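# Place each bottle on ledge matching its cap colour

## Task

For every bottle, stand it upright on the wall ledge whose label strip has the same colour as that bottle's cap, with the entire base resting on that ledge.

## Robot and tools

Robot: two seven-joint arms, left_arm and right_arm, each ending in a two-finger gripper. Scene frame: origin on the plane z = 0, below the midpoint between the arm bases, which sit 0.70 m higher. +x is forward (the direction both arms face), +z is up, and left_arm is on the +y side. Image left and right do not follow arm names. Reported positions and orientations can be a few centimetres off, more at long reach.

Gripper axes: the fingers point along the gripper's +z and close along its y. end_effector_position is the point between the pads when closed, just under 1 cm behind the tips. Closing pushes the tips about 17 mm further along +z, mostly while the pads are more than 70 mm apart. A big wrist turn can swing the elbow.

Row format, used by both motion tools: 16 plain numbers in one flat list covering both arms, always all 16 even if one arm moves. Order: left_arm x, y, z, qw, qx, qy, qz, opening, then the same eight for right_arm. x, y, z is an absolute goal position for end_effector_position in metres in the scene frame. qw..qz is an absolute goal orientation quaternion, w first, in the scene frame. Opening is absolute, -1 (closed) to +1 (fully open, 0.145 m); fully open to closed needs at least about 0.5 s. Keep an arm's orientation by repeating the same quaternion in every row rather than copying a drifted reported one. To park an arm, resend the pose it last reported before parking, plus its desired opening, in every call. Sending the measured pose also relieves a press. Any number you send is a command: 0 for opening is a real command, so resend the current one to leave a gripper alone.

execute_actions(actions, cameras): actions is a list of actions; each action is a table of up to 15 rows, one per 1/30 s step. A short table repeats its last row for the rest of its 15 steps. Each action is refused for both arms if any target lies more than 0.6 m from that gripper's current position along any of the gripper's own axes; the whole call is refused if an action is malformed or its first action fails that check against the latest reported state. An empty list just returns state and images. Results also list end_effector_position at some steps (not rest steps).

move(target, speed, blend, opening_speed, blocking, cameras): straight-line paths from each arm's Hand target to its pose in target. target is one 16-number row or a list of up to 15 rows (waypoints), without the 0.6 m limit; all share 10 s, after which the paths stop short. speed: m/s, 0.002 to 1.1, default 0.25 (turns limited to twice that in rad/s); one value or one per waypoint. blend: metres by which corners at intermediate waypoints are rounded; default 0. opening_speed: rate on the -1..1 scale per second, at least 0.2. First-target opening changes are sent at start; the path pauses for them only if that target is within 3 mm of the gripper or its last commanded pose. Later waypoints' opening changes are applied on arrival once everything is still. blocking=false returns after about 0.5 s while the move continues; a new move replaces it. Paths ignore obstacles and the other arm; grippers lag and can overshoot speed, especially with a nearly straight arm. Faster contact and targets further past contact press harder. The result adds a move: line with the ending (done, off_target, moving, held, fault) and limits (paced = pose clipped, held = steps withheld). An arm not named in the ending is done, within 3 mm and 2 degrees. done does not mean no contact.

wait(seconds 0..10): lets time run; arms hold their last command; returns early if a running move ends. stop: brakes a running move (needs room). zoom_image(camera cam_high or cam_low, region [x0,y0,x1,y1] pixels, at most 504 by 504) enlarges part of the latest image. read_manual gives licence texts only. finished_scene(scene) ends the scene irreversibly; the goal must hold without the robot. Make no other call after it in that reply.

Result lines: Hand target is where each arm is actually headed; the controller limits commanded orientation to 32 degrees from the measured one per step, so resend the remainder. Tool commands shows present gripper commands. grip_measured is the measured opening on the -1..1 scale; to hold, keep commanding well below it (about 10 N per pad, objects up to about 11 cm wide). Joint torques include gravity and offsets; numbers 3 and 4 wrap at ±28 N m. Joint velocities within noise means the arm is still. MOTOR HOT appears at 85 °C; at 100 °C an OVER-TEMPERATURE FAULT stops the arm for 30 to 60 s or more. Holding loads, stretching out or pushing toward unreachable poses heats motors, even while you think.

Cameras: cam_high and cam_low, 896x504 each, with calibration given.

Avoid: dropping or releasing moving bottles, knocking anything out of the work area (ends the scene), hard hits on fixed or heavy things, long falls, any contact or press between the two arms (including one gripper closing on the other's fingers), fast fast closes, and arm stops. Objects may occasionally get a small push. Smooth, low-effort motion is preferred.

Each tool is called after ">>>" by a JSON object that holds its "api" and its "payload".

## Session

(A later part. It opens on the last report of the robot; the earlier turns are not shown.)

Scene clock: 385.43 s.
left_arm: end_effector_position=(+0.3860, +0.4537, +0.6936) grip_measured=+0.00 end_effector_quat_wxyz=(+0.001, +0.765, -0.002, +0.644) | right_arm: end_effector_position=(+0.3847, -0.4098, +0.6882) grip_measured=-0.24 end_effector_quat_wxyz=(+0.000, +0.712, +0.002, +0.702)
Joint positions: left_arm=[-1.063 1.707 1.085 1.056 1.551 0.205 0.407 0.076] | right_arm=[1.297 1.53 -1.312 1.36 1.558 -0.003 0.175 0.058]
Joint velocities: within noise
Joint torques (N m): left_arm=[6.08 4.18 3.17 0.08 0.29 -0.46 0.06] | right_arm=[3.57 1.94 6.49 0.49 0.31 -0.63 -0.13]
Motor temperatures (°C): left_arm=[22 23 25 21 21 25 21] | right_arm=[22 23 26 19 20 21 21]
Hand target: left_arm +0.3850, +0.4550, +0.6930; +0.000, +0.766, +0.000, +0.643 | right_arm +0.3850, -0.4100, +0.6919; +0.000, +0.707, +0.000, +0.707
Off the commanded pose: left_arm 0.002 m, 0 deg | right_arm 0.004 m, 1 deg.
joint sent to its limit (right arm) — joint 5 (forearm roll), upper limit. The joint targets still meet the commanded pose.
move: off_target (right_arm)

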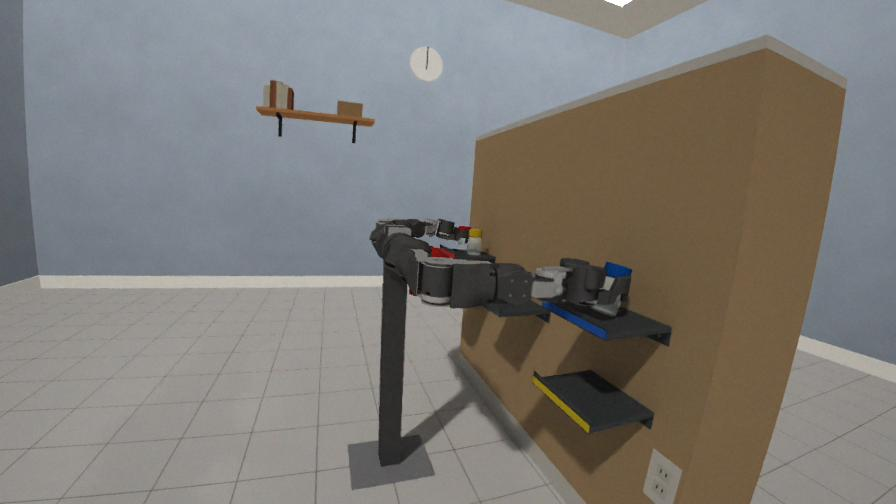

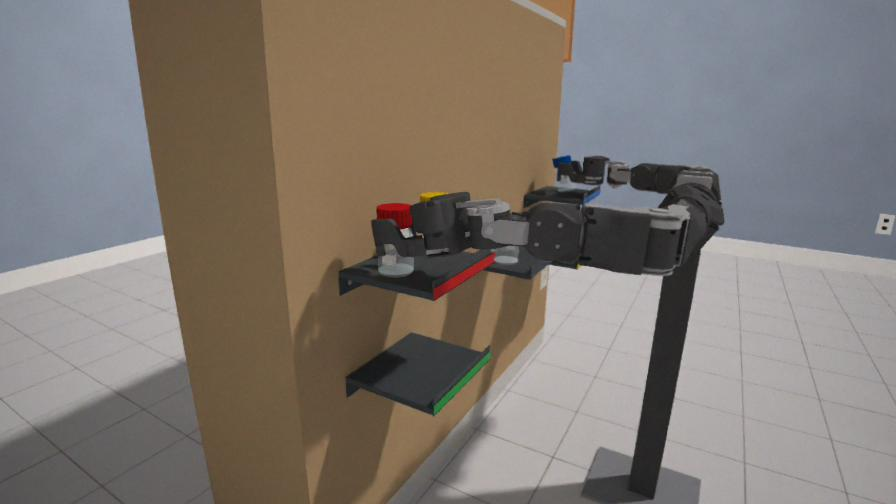

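>>> {"api": "move", "payload": {"target": [[0.385,0.455,0.693,0,0.766,0,0.643,0.0,0.385,-0.41,0.686,0,0.7071,0,0.7071,-0.6],[0.25,0.455,0.693,0,0.766,0,0.643,0.0,0.385,-0.41,0.683,0,0.7071,0,0.7071,-0.6]], "speed": [0.02,0.1]}}

>>> {"api": "zoom_image", "payload": {"camera": "cam_high", "region": [500, 210, 680, 370]}}

>>> {"api": "zoom_image", "payload": {"camera": "cam_low", "region": [330, 120, 630, 370]}}

Scene clock: 406.97 s.
left_arm: end_effector_position=(+0.2500, +0.4561, +0.6931) grip_measured=+0.00 end_effector_quat_wxyz=(-0.002, +0.765, +0.002, +0.644) | right_arm: end_effector_position=(+0.3841, -0.4103, +0.6875) grip_measured=-0.24 end_effector_quat_wxyz=(+0.001, +0.701, +0.002, +0.713)
Joint positions: left_arm=[-1.012 1.108 1.447 1.523 1.195 0.507 0.583 0.076] | right_arm=[1.14 1.53 -1.174 1.36 1.561 -0.053 0.175 0.058]
Joint velocities: within noise
Joint torques (N m): left_arm=[0.62 5.21 3.55 1.76 0.36 -0.42 0.24] | right_arm=[2.65 2.41 4.82 0.24 0.21 -0.14 -0.14]
Motor temperatures (°C): left_arm=[23 23 26 21 21 25 21] | right_arm=[22 23 26 19 20 21 21]
Hand target: left_arm +0.2500, +0.4550, +0.6930; +0.000, +0.766, +0.000, +0.643 | right_arm +0.3850, -0.4099, +0.6829; +0.000, +0.707, +0.000, +0.707
Off the commanded pose: left_arm 0.001 m, 0 deg | right_arm 0.005 m, 1 deg.
joint read past its limit (right arm) — joint 5 (forearm roll), upper limit.
joint sent to its limit (right arm) — joint 5 (forearm roll), upper limit. The joint targets still meet the commanded pose.
move: off_target (right_arm)

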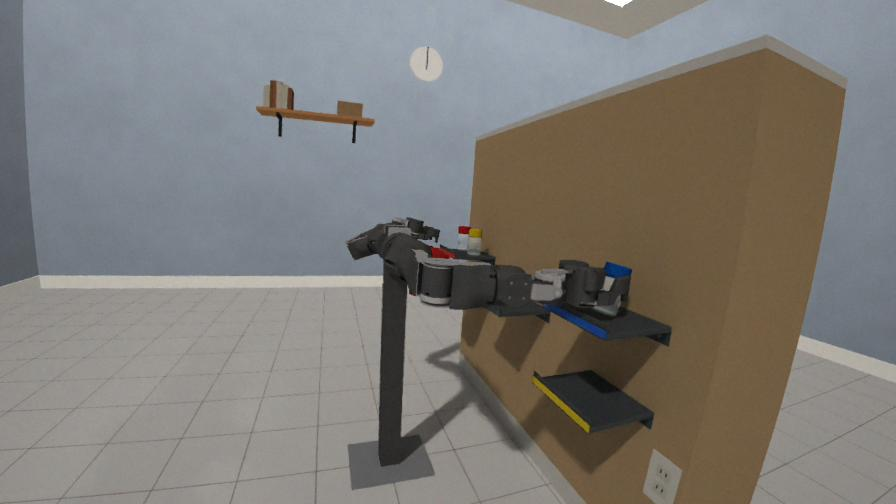

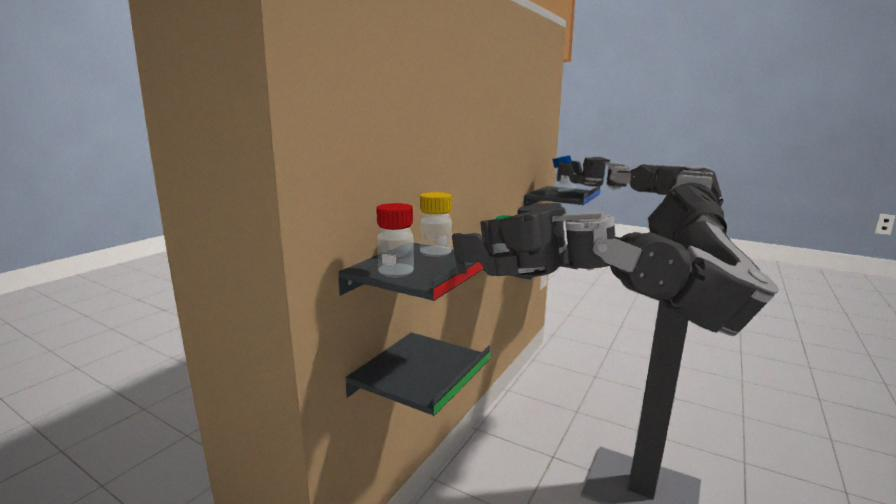

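Scaled by 2.800 from the camera's 896x504 image, which has a finer 1280x720 frame.

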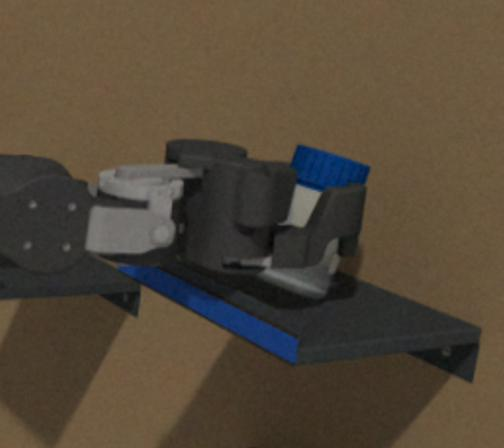

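Scaled by 1.680 from the camera's 896x504 image, which has a finer 1280x720 frame.

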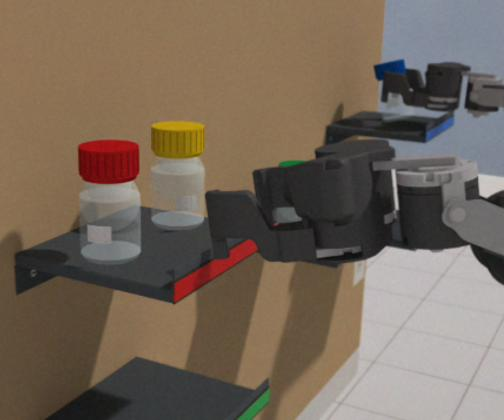

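>>> {"api": "move", "payload": {"target": [[0.25,0.40,0.56,0,0.766,0,0.643,0.0,0.385,-0.41,0.685,0,0.7071,0,0.7071,-0.1],[0.25,0.18,0.57,0,0.766,0,0.643,0.3,0.385,-0.41,0.685,0,0.7071,0,0.7071,-0.1],[0.275,0.042,0.59,0,0.766,0,0.643,0.7,0.385,-0.41,0.685,0,0.7071,0,0.7071,-0.1]], "speed": 0.15, "opening_speed": 0.25}}

>>> {"api": "zoom_image", "payload": {"camera": "cam_high", "region": [440, 210, 680, 370]}}

>>> {"api": "zoom_image", "payload": {"camera": "cam_low", "region": [400, 120, 630, 300]}}

Scene clock: 427.87 s.
left_arm: end_effector_position=(+0.2754, +0.0415, +0.5896) grip_measured=+0.70 end_effector_quat_wxyz=(+0.001, +0.766, +0.001, +0.643) | right_arm: end_effector_position=(+0.3846, -0.4101, +0.6862) grip_measured=-0.10 end_effector_quat_wxyz=(-0.001, +0.705, +0.001, +0.709)
Joint positions: left_arm=[0.106 0.119 -0.855 2.299 0.414 0.781 -1.124 0.125] | right_arm=[1.143 1.528 -1.174 1.359 1.561 -0.039 0.174 0.068]
Joint velocities: within noise
Joint torques (N m): left_arm=[3.84 -0.96 -0.36 4.83 -0.15 -0.27 -0.03] | right_arm=[3.73 3.07 4.62 0.46 0.18 -0.32 -0.09]
Motor temperatures (°C): left_arm=[21 23 25 22 21 25 21] | right_arm=[22 23 26 19 20 21 21]
Hand target: left_arm +0.2750, +0.0420, +0.5900; +0.000, +0.766, +0.000, +0.643 | right_arm +0.3850, -0.4100, +0.6849; +0.000, +0.707, +0.000, +0.707
Off the commanded pose: left_arm 0.001 m, 0 deg | right_arm 0.001 m, 0 deg.
joint read past its limit (right arm) — joint 5 (forearm roll), upper limit.
joint sent to its limit (left arm) — joint 6 (wrist pitch), upper limit. The joint targets still meet the commanded pose.
move: done; target 2's new opening was sent with left_arm's hand 0.001 m and 8 deg from that target

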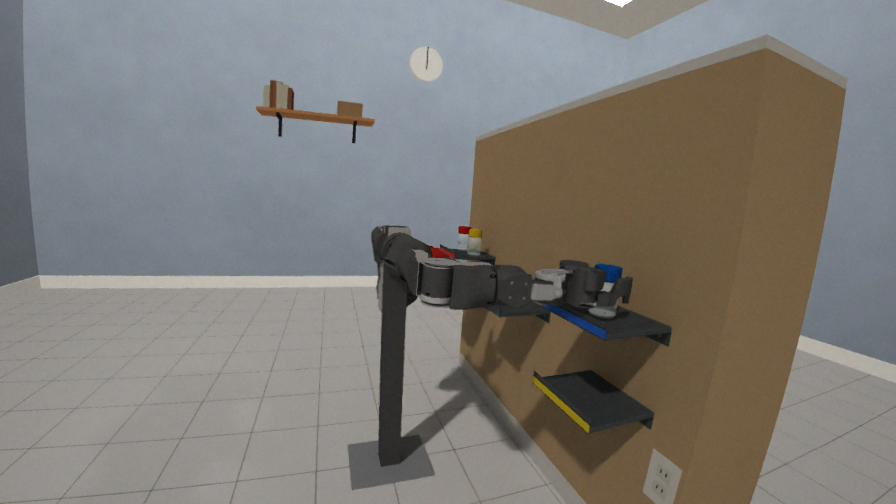

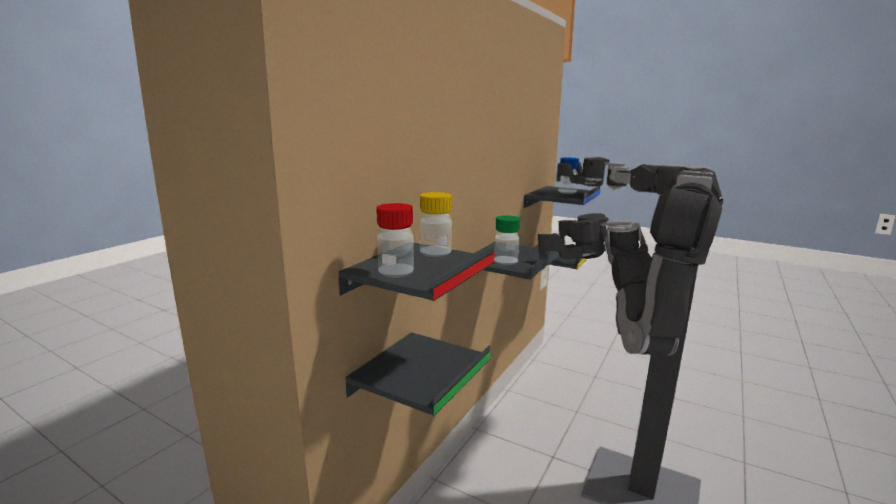

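Scaled by 2.100 from the camera's 896x504 image, which has a finer 1280x720 frame.

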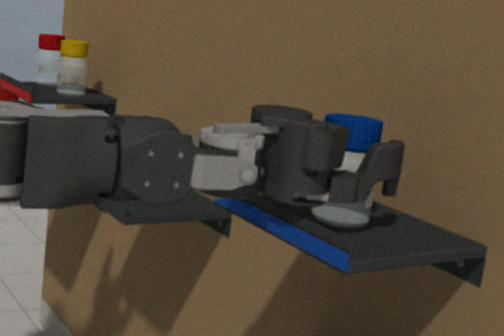

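Scaled by 2.191 from the camera's 896x504 image, which has a finer 1280x720 frame.

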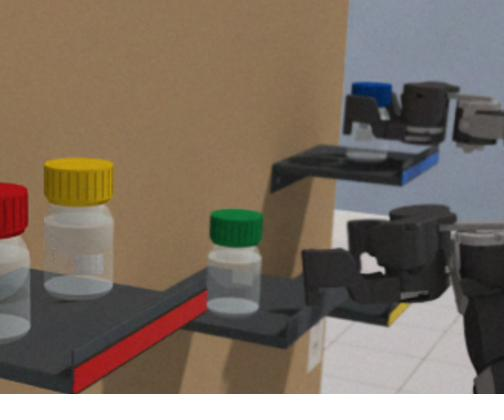

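>>> {"api": "move", "payload": {"target": [[0.376,0.043,0.59,0,0.766,0,0.643,0.7,0.385,-0.41,0.688,0,0.7071,0,0.7071,0.3],[0.376,0.043,0.59,0,0.766,0,0.643,0.7,0.23,-0.40,0.70,0,0.7071,0,0.7071,0.3]], "speed": [0.12,0.15], "opening_speed": 0.5}}

>>> {"api": "zoom_image", "payload": {"camera": "cam_high", "region": [440, 210, 680, 370]}}

>>> {"api": "zoom_image", "payload": {"camera": "cam_low", "region": [400, 120, 630, 300]}}

Scene clock: 448.97 s.
left_arm: end_effector_position=(+0.3760, +0.0443, +0.5920) grip_measured=+0.70 end_effector_quat_wxyz=(-0.002, +0.764, +0.002, +0.645) | right_arm: end_effector_position=(+0.2310, -0.3990, +0.6993) grip_measured=+0.30 end_effector_quat_wxyz=(-0.131, +0.790, +0.130, +0.584)
Joint positions: left_arm=[0.443 0.099 -0.661 1.899 0.578 0.701 -0.932 0.125] | right_arm=[1.988 1.996 -1.525 1.495 1.116 0.615 1.043 0.098]
Joint velocities: within noise
Joint torques (N m): left_arm=[6.42 -1.36 0.38 3.69 -0.13 -0.5 0.22] | right_arm=[0.46 -3.2 5.33 1.22 0.48 -0.04 -0.11]
Motor temperatures (°C): left_arm=[22 23 24 22 21 25 21] | right_arm=[22 23 25 19 20 20 21]
Hand target: left_arm +0.3760, +0.0430, +0.5901; +0.000, +0.766, +0.000, +0.643 | right_arm +0.2305, -0.4003, +0.7002; -0.128, +0.791, +0.127, +0.585
Off the commanded pose: left_arm 0.002 m, 0 deg | right_arm 0.002 m, 27 deg.
joint read past its limit (right arm) — joint 1 (shoulder pitch), upper limit.
joint sent to its limit (right arm) — joint 1 (shoulder pitch), upper limit; joint 2 (shoulder roll), upper limit. The joint targets are off in orientation, not in position.
move: off_target (right_arm)

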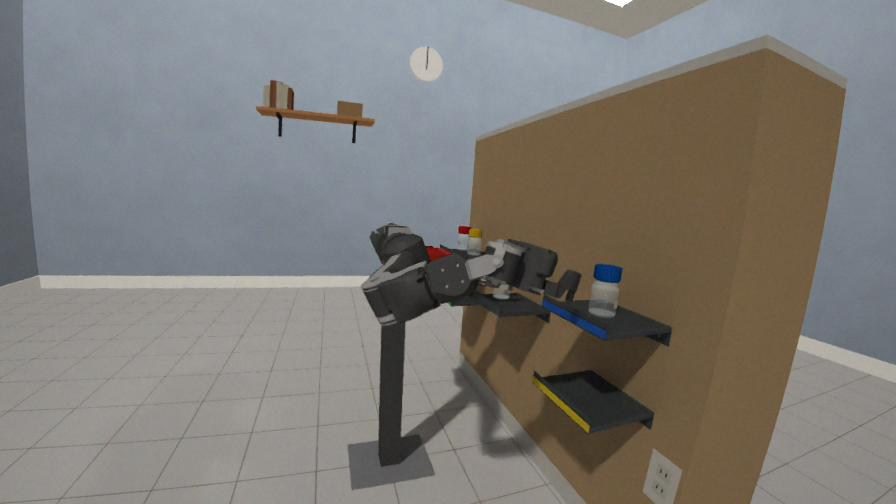

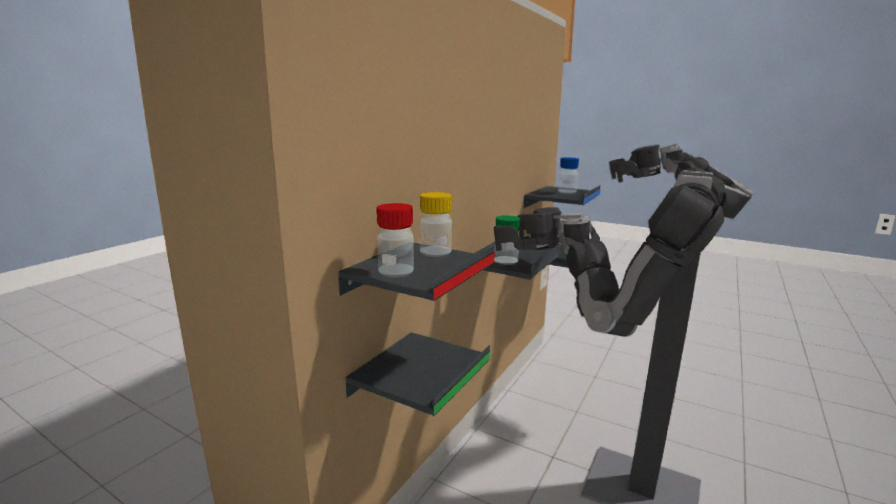

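Scaled by 2.100 from the camera's 896x504 image, which has a finer 1280x720 frame.

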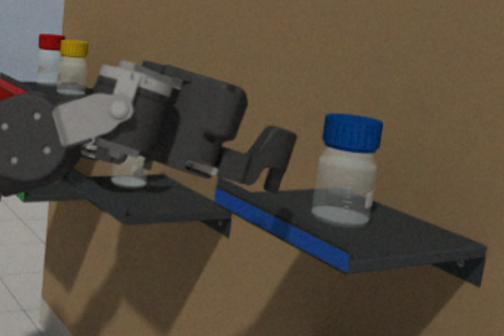

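Scaled by 2.191 from the camera's 896x504 image, which has a finer 1280x720 frame.

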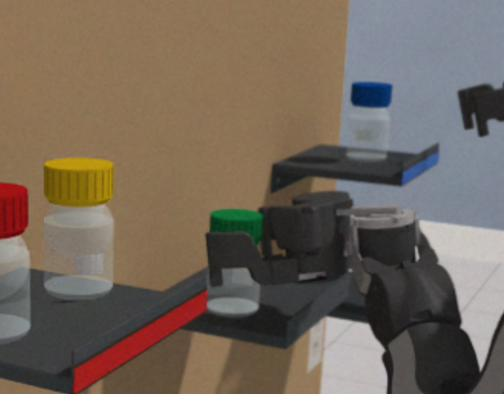

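>>> {"api": "move", "payload": {"target": [[0.376,0.043,0.59,0,0.766,0,0.643,-0.7,0.23,-0.40,0.70,0,0.7071,0,0.7071,0.3],[0.376,0.05,0.625,0,0.766,0,0.643,-0.7,0.22,-0.35,0.58,0,0.766,0,0.643,0.3]], "speed": [0.1,0.1], "opening_speed": 0.8}}

>>> {"api": "zoom_image", "payload": {"camera": "cam_low", "region": [400, 120, 630, 300]}}

Scene clock: 472.93 s.
left_arm: end_effector_position=(+0.3766, +0.0494, +0.6228) grip_measured=-0.24 end_effector_quat_wxyz=(+0.002, +0.768, +0.000, +0.640) | right_arm: end_effector_position=(+0.2216, -0.3497, +0.5798) grip_measured=+0.30 end_effector_quat_wxyz=(-0.088, +0.736, +0.221, +0.634)
Joint positions: left_arm=[0.582 0.147 -0.676 1.955 0.818 0.782 -1.092 0.058] | right_arm=[0.713 1.998 -1.571 1.704 1.559 -0.781 0.637 0.098]
Joint velocities: within noise
Joint torques (N m): left_arm=[8.08 -0.67 0.66 4.83 -0.3 -0.32 -0.04] | right_arm=[0.36 5.95 2.21 0.08 0.45 -0.42 -0.23]
Motor temperatures (°C): left_arm=[23 22 24 23 21 25 21] | right_arm=[21 23 26 19 20 20 21]
Hand target: left_arm +0.3760, +0.0500, +0.6250; +0.000, +0.766, +0.000, +0.643 | right_arm +0.2213, -0.3501, +0.5792; -0.088, +0.736, +0.218, +0.635
Off the commanded pose: left_arm 0.002 m, 1 deg | right_arm 0.002 m, 28 deg.
joint read past its limit (right arm) — joint 2 (shoulder roll), upper limit.
joint sent to its limit (left arm) — joint 6 (wrist pitch), upper limit. The joint targets still meet the commanded pose.
joint sent to its limit (right arm) — joint 2 (shoulder roll), upper limit; joint 3 (upper arm roll), lower limit; joint 5 (forearm roll), upper limit; joint 6 (wrist pitch), lower limit. The joint targets are off in orientation, not in position.
move: off_target (right_arm); limits=paced

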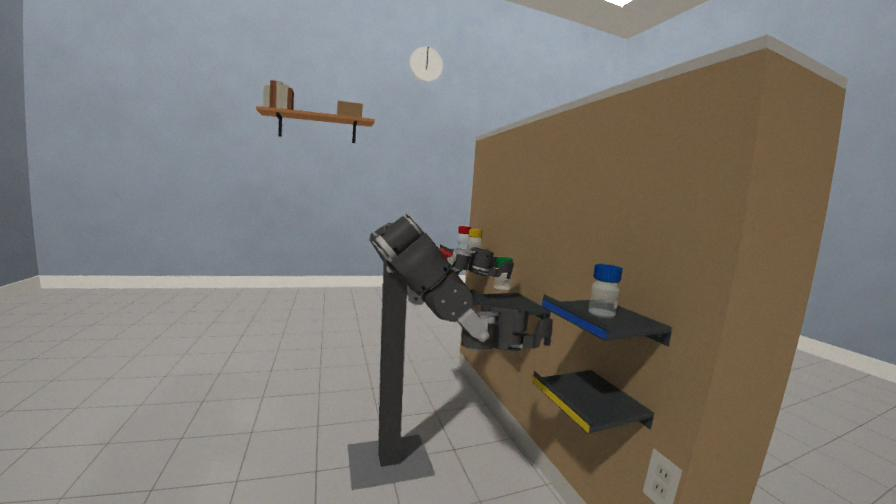

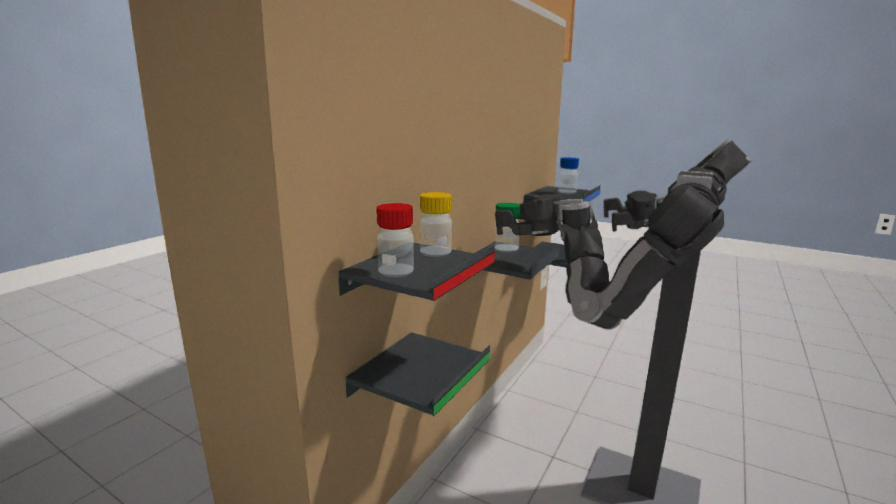

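Scaled by 2.191 from the camera's 896x504 image, which has a finer 1280x720 frame.

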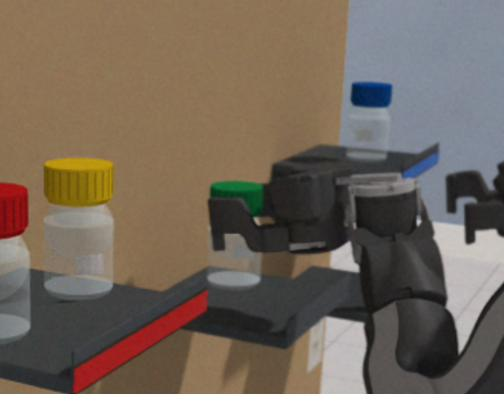

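>>> {"api": "move", "payload": {"target": [[0.32,0.14,0.63,0,0.766,0,0.643,-0.7,0.22,-0.33,0.52,0,0.766,0,0.643,0.3],[0.27,0.20,0.60,0,0.766,0,0.643,-0.7,0.22,-0.30,0.5,0,0.766,0,0.643,0.3],[0.23,0.30,0.54,0,0.766,0,0.643,-0.7,0.22,-0.27,0.5,0,0.766,0,0.643,0.3],[0.23,0.40,0.525,0,0.766,0,0.643,-0.7,0.22,-0.25,0.5,0,0.766,0,0.643,0.3]], "speed": 0.13, "blend": [0.02,0.02,0.02,0]}}

>>> {"api": "zoom_image", "payload": {"camera": "cam_low", "region": [330, 170, 630, 420]}}

Scene clock: 485.97 s.
left_arm: end_effector_position=(+0.2292, +0.4007, +0.5221) grip_measured=-0.24 end_effector_quat_wxyz=(-0.001, +0.770, +0.002, +0.638) | right_arm: end_effector_position=(+0.2203, -0.2501, +0.5002) grip_measured=+0.30 end_effector_quat_wxyz=(+0.003, +0.767, +0.002, +0.641)
Joint positions: left_arm=[-1.026 0.88 0.739 1.663 1.107 -0.162 0.365 0.058] | right_arm=[0.343 1.568 -1.571 2.178 0.783 -0.786 -0.956 0.098]
Joint velocities: within noise
Joint torques (N m): left_arm=[0.75 3.76 3.49 2.78 0.38 -0.81 0.24] | right_arm=[1.07 4.79 1.81 2.54 -0.32 -0.21 -0.13]
Motor temperatures (°C): left_arm=[24 22 24 23 22 25 21] | right_arm=[21 24 25 19 20 20 21]
Hand target: left_arm +0.2300, +0.4000, +0.5250; +0.000, +0.766, +0.000, +0.643 | right_arm +0.2201, -0.2498, +0.5000; +0.003, +0.768, +0.001, +0.641
Off the commanded pose: left_arm 0.003 m, 1 deg | right_arm 0.000 m, 0 deg.
joint read past its limit (right arm) — joint 6 (wrist pitch), lower limit.
joint sent to its limit (right arm) — joint 6 (wrist pitch), lower limit. The joint targets still meet the commanded pose.
move: done

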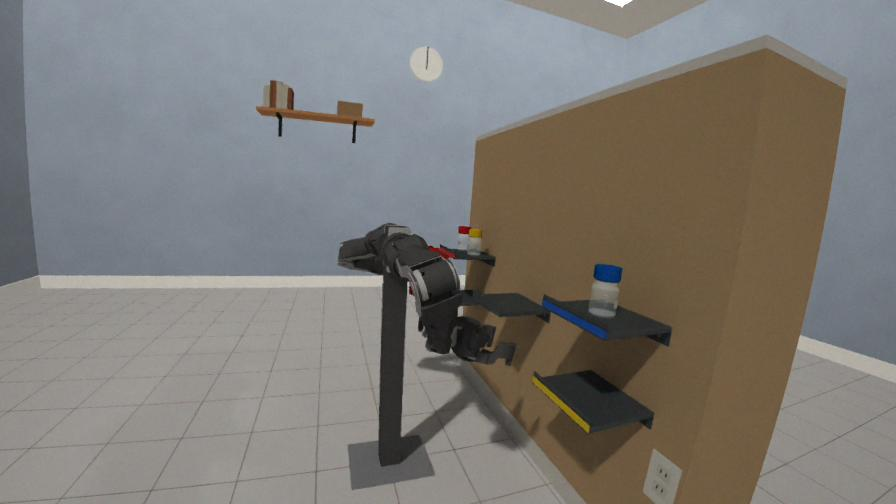

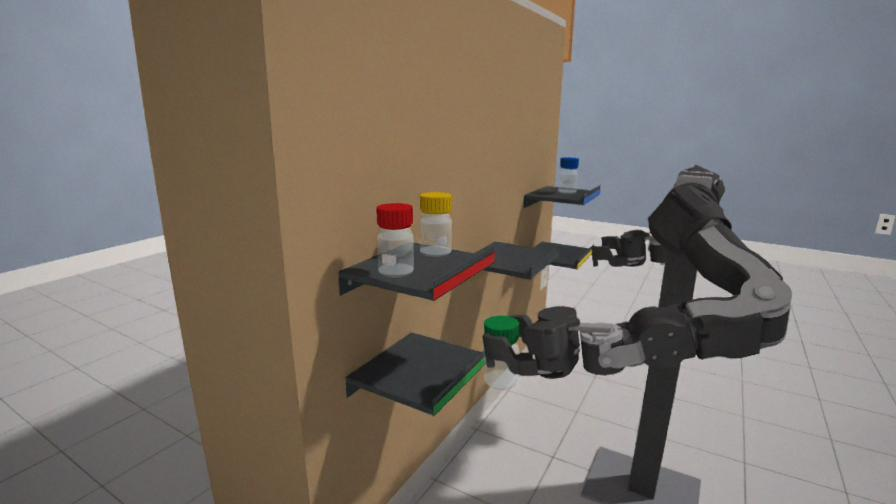

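Scaled by 1.680 from the camera's 896x504 image, which has a finer 1280x720 frame.

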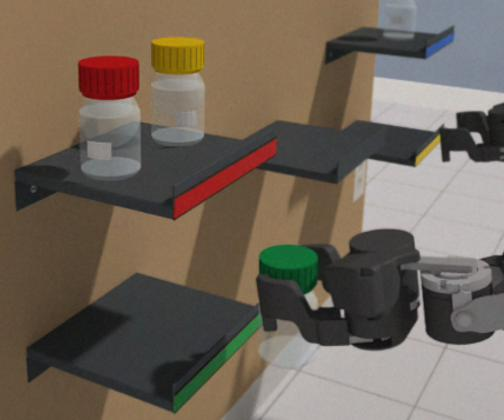

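>>> {"api": "move", "payload": {"target": [[0.23,0.40,0.537,0,0.766,0,0.643,-0.7,0.22,-0.25,0.5,0,0.766,0,0.643,0.3],[0.385,0.405,0.537,0,0.766,0,0.643,-0.7,0.22,-0.25,0.5,0,0.766,0,0.643,0.3]], "speed": 0.13}}

>>> {"api": "zoom_image", "payload": {"camera": "cam_low", "region": [330, 170, 630, 420]}}

Scene clock: 494.67 s.
left_arm: end_effector_position=(+0.3851, +0.4055, +0.5373) grip_measured=-0.24 end_effector_quat_wxyz=(-0.002, +0.767, +0.001, +0.642) | right_arm: end_effector_position=(+0.2203, -0.2501, +0.5003) grip_measured=+0.30 end_effector_quat_wxyz=(+0.003, +0.767, +0.002, +0.641)
Joint positions: left_arm=[0.183 1.096 -0.179 1.187 1.08 0.023 0.257 0.058] | right_arm=[0.343 1.568 -1.571 2.178 0.782 -0.786 -0.956 0.098]
Joint velocities: within noise
Joint torques (N m): left_arm=[5.6 7.64 2.84 2.25 0.29 -0.77 0.24] | right_arm=[1.12 4.58 1.74 2.52 -0.33 -0.2 -0.15]
Motor temperatures (°C): left_arm=[23 23 24 23 22 25 21] | right_arm=[21 24 24 19 20 20 21]
Hand target: left_arm +0.3850, +0.4050, +0.5369; +0.000, +0.766, +0.000, +0.643 | right_arm +0.2201, -0.2498, +0.5001; +0.003, +0.768, +0.001, +0.641
Off the commanded pose: left_arm 0.001 m, 0 deg | right_arm 0.000 m, 0 deg.
joint read past its limit (right arm) — joint 6 (wrist pitch), lower limit.
joint sent to its limit (right arm) — joint 6 (wrist pitch), lower limit. The joint targets still meet the commanded pose.
move: done

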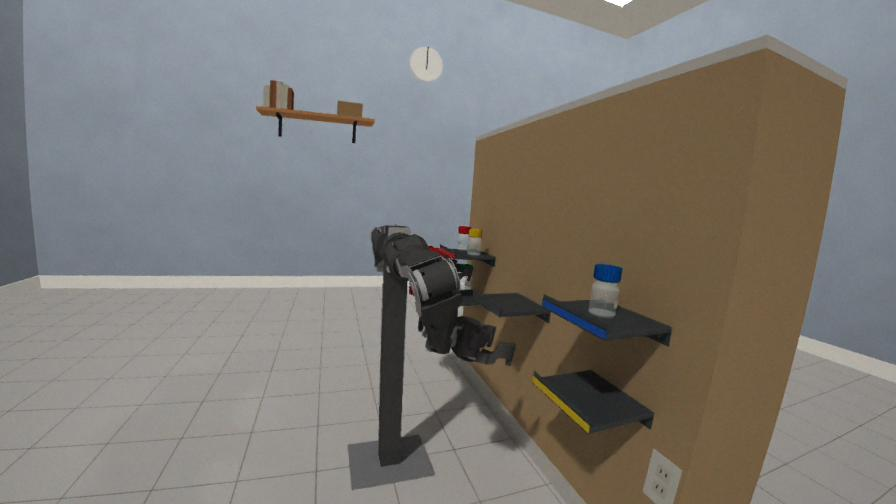

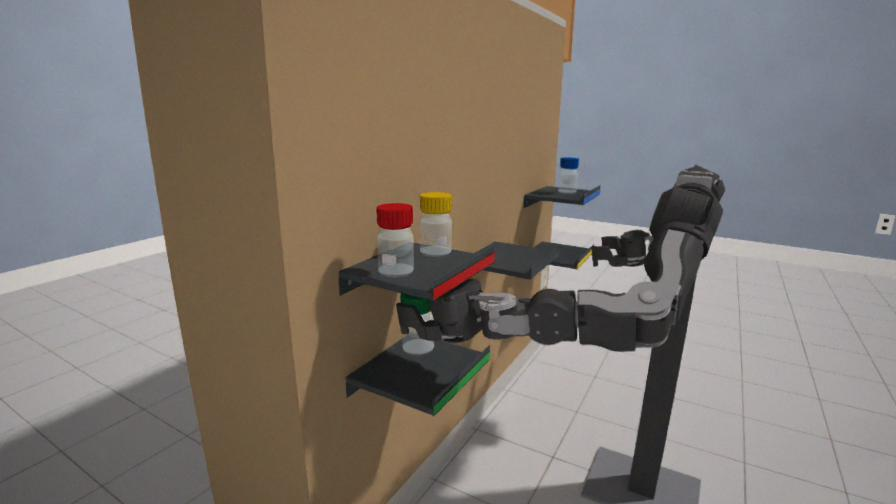

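Scaled by 1.680 from the camera's 896x504 image, which has a finer 1280x720 frame.

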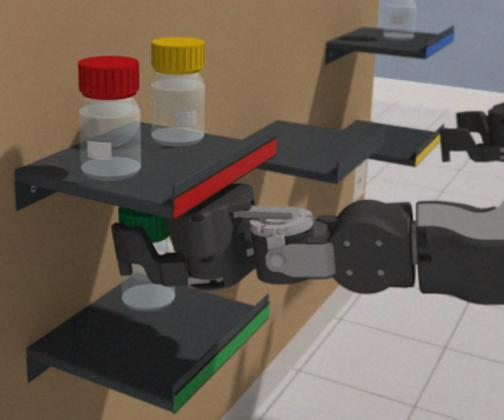

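>>> {"api": "move", "payload": {"target": [[0.385,0.405,0.504,0,0.766,0,0.643,-0.7,0.22,-0.25,0.5,0,0.766,0,0.643,0.3],[0.385,0.405,0.494,0,0.766,0,0.643,-0.7,0.22,-0.25,0.5,0,0.766,0,0.643,0.3]], "speed": [0.08,0.02]}}

>>> {"api": "zoom_image", "payload": {"camera": "cam_low", "region": [330, 170, 630, 420]}}

Scene clock: 502.00 s.
left_arm: end_effector_position=(+0.3868, +0.4071, +0.5042) grip_measured=-0.24 end_effector_quat_wxyz=(-0.003, +0.755, +0.000, +0.656) | right_arm: end_effector_position=(+0.2203, -0.2501, +0.5003) grip_measured=+0.30 end_effector_quat_wxyz=(+0.003, +0.767, +0.002, +0.641)
Joint positions: left_arm=[0.232 1.001 -0.25 1.037 1.023 -0.12 0.315 0.058] | right_arm=[0.343 1.568 -1.571 2.178 0.782 -0.786 -0.956 0.098]
Joint velocities: within noise
Joint torques (N m): left_arm=[4.79 6.5 0.77 1.77 0.14 -0.09 0.13] | right_arm=[1.12 4.68 1.85 2.48 -0.32 -0.23 -0.17]
Motor temperatures (°C): left_arm=[23 24 24 22 22 25 21] | right_arm=[21 24 24 19 20 20 21]
Hand target: left_arm +0.3848, +0.4050, +0.4941; +0.000, +0.766, +0.000, +0.643 | right_arm +0.2201, -0.2498, +0.5001; +0.003, +0.768, +0.001, +0.641
Off the commanded pose: left_arm 0.011 m, 2 deg | right_arm 0.000 m, 0 deg.
joint read past its limit (right arm) — joint 6 (wrist pitch), lower limit.
joint sent to its limit (right arm) — joint 6 (wrist pitch), lower limit. The joint targets still meet the commanded pose.
move: off_target (left_arm)

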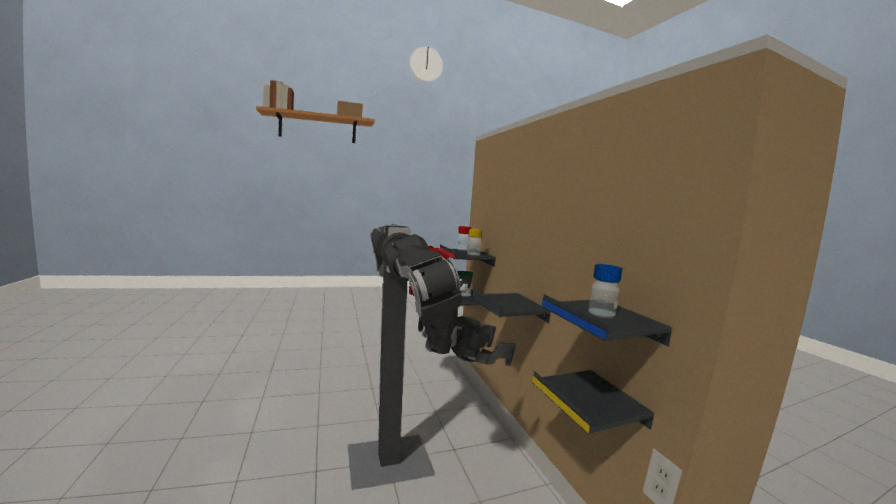

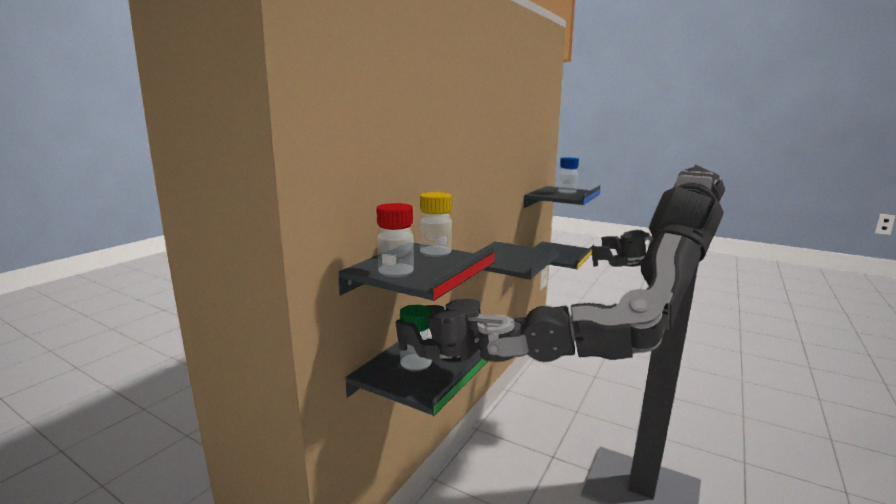

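Scaled by 1.680 from the camera's 896x504 image, which has a finer 1280x720 frame.

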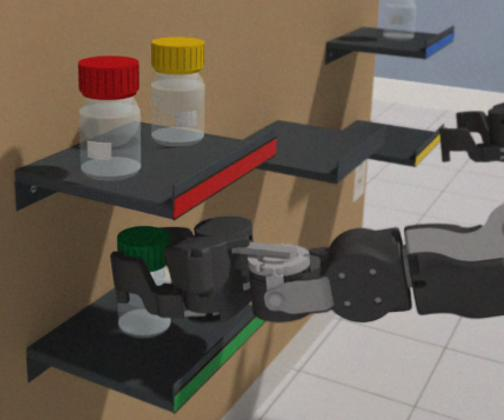

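>>> {"api": "move", "payload": {"target": [[0.387,0.407,0.502,0,0.766,0,0.643,0.1,0.22,-0.25,0.5,0,0.766,0,0.643,0.3],[0.387,0.407,0.505,0,0.766,0,0.643,0.1,0.22,-0.25,0.5,0,0.766,0,0.643,0.3],[0.24,0.407,0.51,0,0.766,0,0.643,0.04,0.22,-0.25,0.5,0,0.766,0,0.643,0.3],[0.24,0.375,0.69,0,0.766,0,0.643,0.04,0.22,-0.25,0.5,0,0.766,0,0.643,0.3],[0.27,0.343,0.697,0,0.766,0,0.643,0.04,0.22,-0.25,0.5,0,0.766,0,0.643,0.3]], "speed": [0.05,0.05,0.15,0.2,0.15], "opening_speed": 0.4}}

>>> {"api": "zoom_image", "payload": {"camera": "cam_low", "region": [330, 160, 630, 410]}}

>>> {"api": "zoom_image", "payload": {"camera": "cam_high", "region": [410, 200, 550, 320]}}

Scene clock: 526.37 s.
left_arm: end_effector_position=(+0.2703, +0.3419, +0.6988) grip_measured=+0.04 end_effector_quat_wxyz=(+0.001, +0.764, -0.003, +0.645) | right_arm: end_effector_position=(+0.2203, -0.2501, +0.5003) grip_measured=+0.30 end_effector_quat_wxyz=(+0.003, +0.767, +0.002, +0.641)
Joint positions: left_arm=[-1.309 1.086 1.572 2.081 1.579 0.43 -0.021 0.079] | right_arm=[0.343 1.568 -1.571 2.178 0.782 -0.786 -0.956 0.098]
Joint velocities: within noise
Joint torques (N m): left_arm=[0.75 1.75 2.44 0.16 0.17 -0.61 -0.02] | right_arm=[1.15 4.52 1.68 2.55 -0.31 -0.22 -0.14]
Motor temperatures (°C): left_arm=[23 25 24 22 21 25 21] | right_arm=[21 24 24 19 20 20 21]
Hand target: left_arm +0.2700, +0.3430, +0.6970; +0.000, +0.766, +0.000, +0.643 | right_arm +0.2201, -0.2498, +0.5001; +0.003, +0.768, +0.001, +0.641
Off the commanded pose: left_arm 0.002 m, 0 deg | right_arm 0.000 m, 0 deg.
joint read past its limit (right arm) — joint 6 (wrist pitch), lower limit.
joint sent to its limit (right arm) — joint 6 (wrist pitch), lower limit. The joint targets still meet the commanded pose.
move: done

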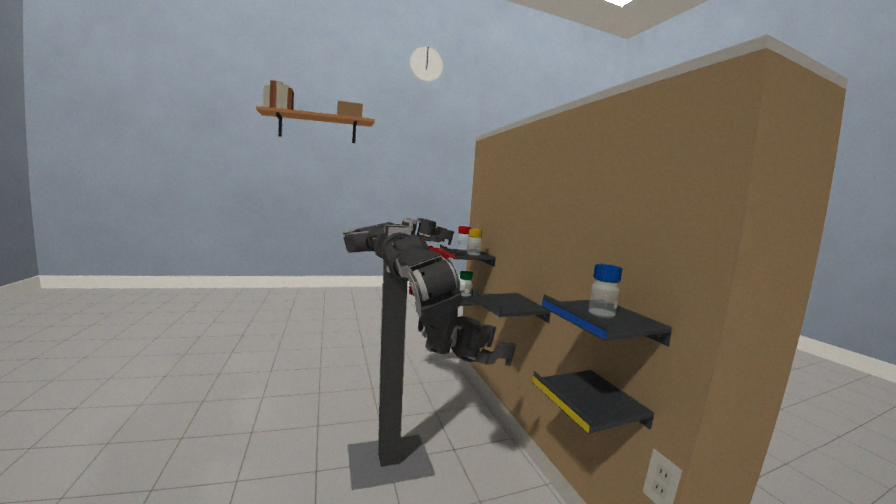

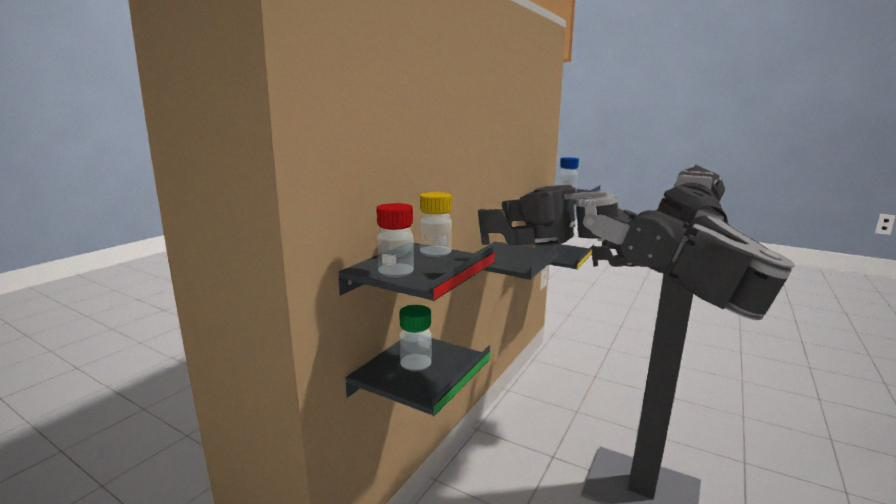

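Scaled by 1.680 from the camera's 896x504 image, which has a finer 1280x720 frame.

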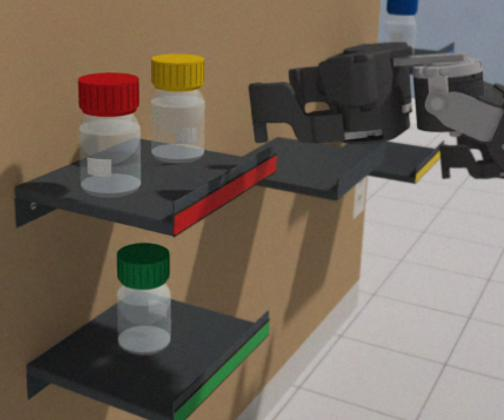

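Scaled by 3.600 from the camera's 896x504 image, which has a finer 1280x720 frame.

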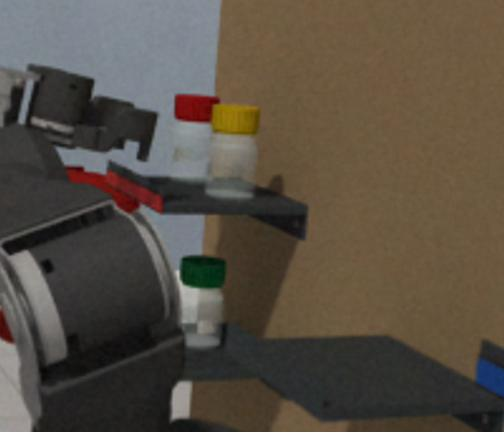

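>>> {"api": "move", "payload": {"target": [[0.33,0.342,0.697,0,0.766,0,0.643,0.04,0.22,-0.25,0.5,0,0.766,0,0.643,0.3],[0.383,0.341,0.697,0,0.766,0,0.643,0.04,0.22,-0.25,0.5,0,0.766,0,0.643,0.3]], "speed": 0.08}}

>>> {"api": "zoom_image", "payload": {"camera": "cam_low", "region": [330, 160, 530, 310]}}

>>> {"api": "zoom_image", "payload": {"camera": "cam_high", "region": [410, 200, 550, 320]}}

Scene clock: 536.07 s.
left_arm: end_effector_position=(+0.3836, +0.3397, +0.6985) grip_measured=+0.04 end_effector_quat_wxyz=(-0.005, +0.762, -0.016, +0.648) | right_arm: end_effector_position=(+0.2203, -0.2501, +0.5003) grip_measured=+0.30 end_effector_quat_wxyz=(+0.003, +0.767, +0.002, +0.641)
Joint positions: left_arm=[-1.407 1.619 1.532 1.669 1.585 0.287 -0.131 0.079] | right_arm=[0.343 1.568 -1.571 2.178 0.782 -0.786 -0.956 0.098]
Joint velocities: within noise
Joint torques (N m): left_arm=[4.71 0.96 3.77 0.28 0.11 -0.53 -0.06] | right_arm=[1.09 4.73 1.72 2.56 -0.33 -0.23 -0.15]
Motor temperatures (°C): left_arm=[22 24 24 22 21 25 21] | right_arm=[21 24 24 19 20 20 21]
Hand target: left_arm +0.3830, +0.3412, +0.6970; -0.007, +0.764, -0.013, +0.645 | right_arm +0.2201, -0.2498, +0.5001; +0.003, +0.768, +0.001, +0.641
Off the commanded pose: left_arm 0.002 m, 2 deg | right_arm 0.000 m, 0 deg.
joint read past its limit (right arm) — joint 6 (wrist pitch), lower limit.
joint sent to its limit (left arm) — joint 1 (shoulder pitch), lower limit; joint 5 (forearm roll), upper limit. The joint targets still meet the commanded pose.
joint sent to its limit (right arm) — joint 6 (wrist pitch), lower limit. The joint targets still meet the commanded pose.
move: done

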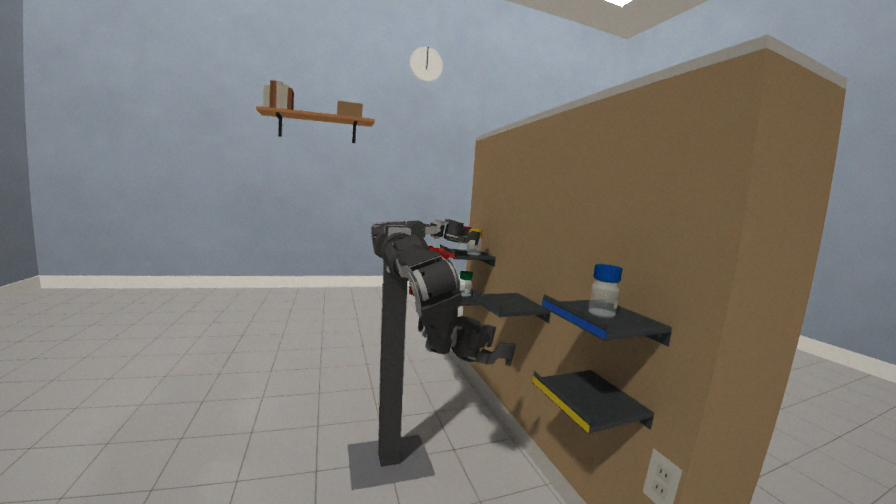

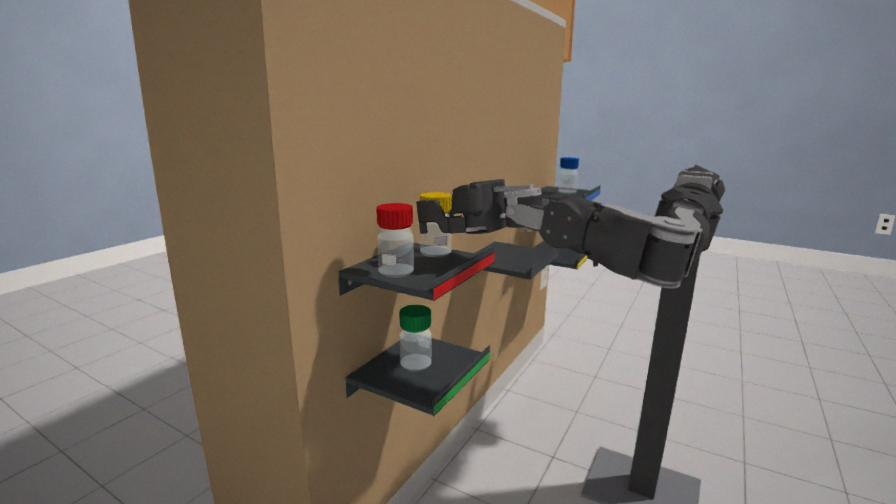

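Scaled by 2.520 from the camera's 896x504 image, which has a finer 1280x720 frame.

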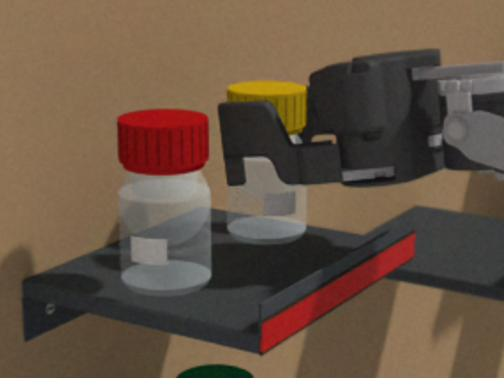

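Scaled by 3.600 from the camera's 896x504 image, which has a finer 1280x720 frame.

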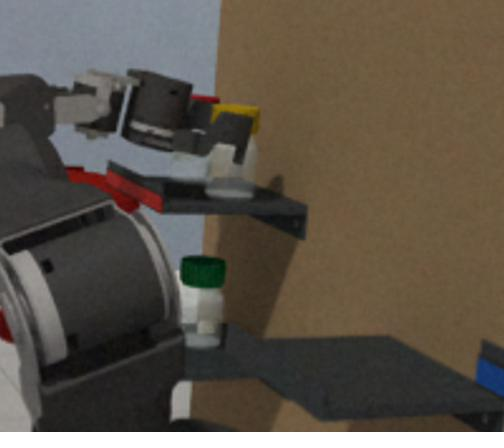

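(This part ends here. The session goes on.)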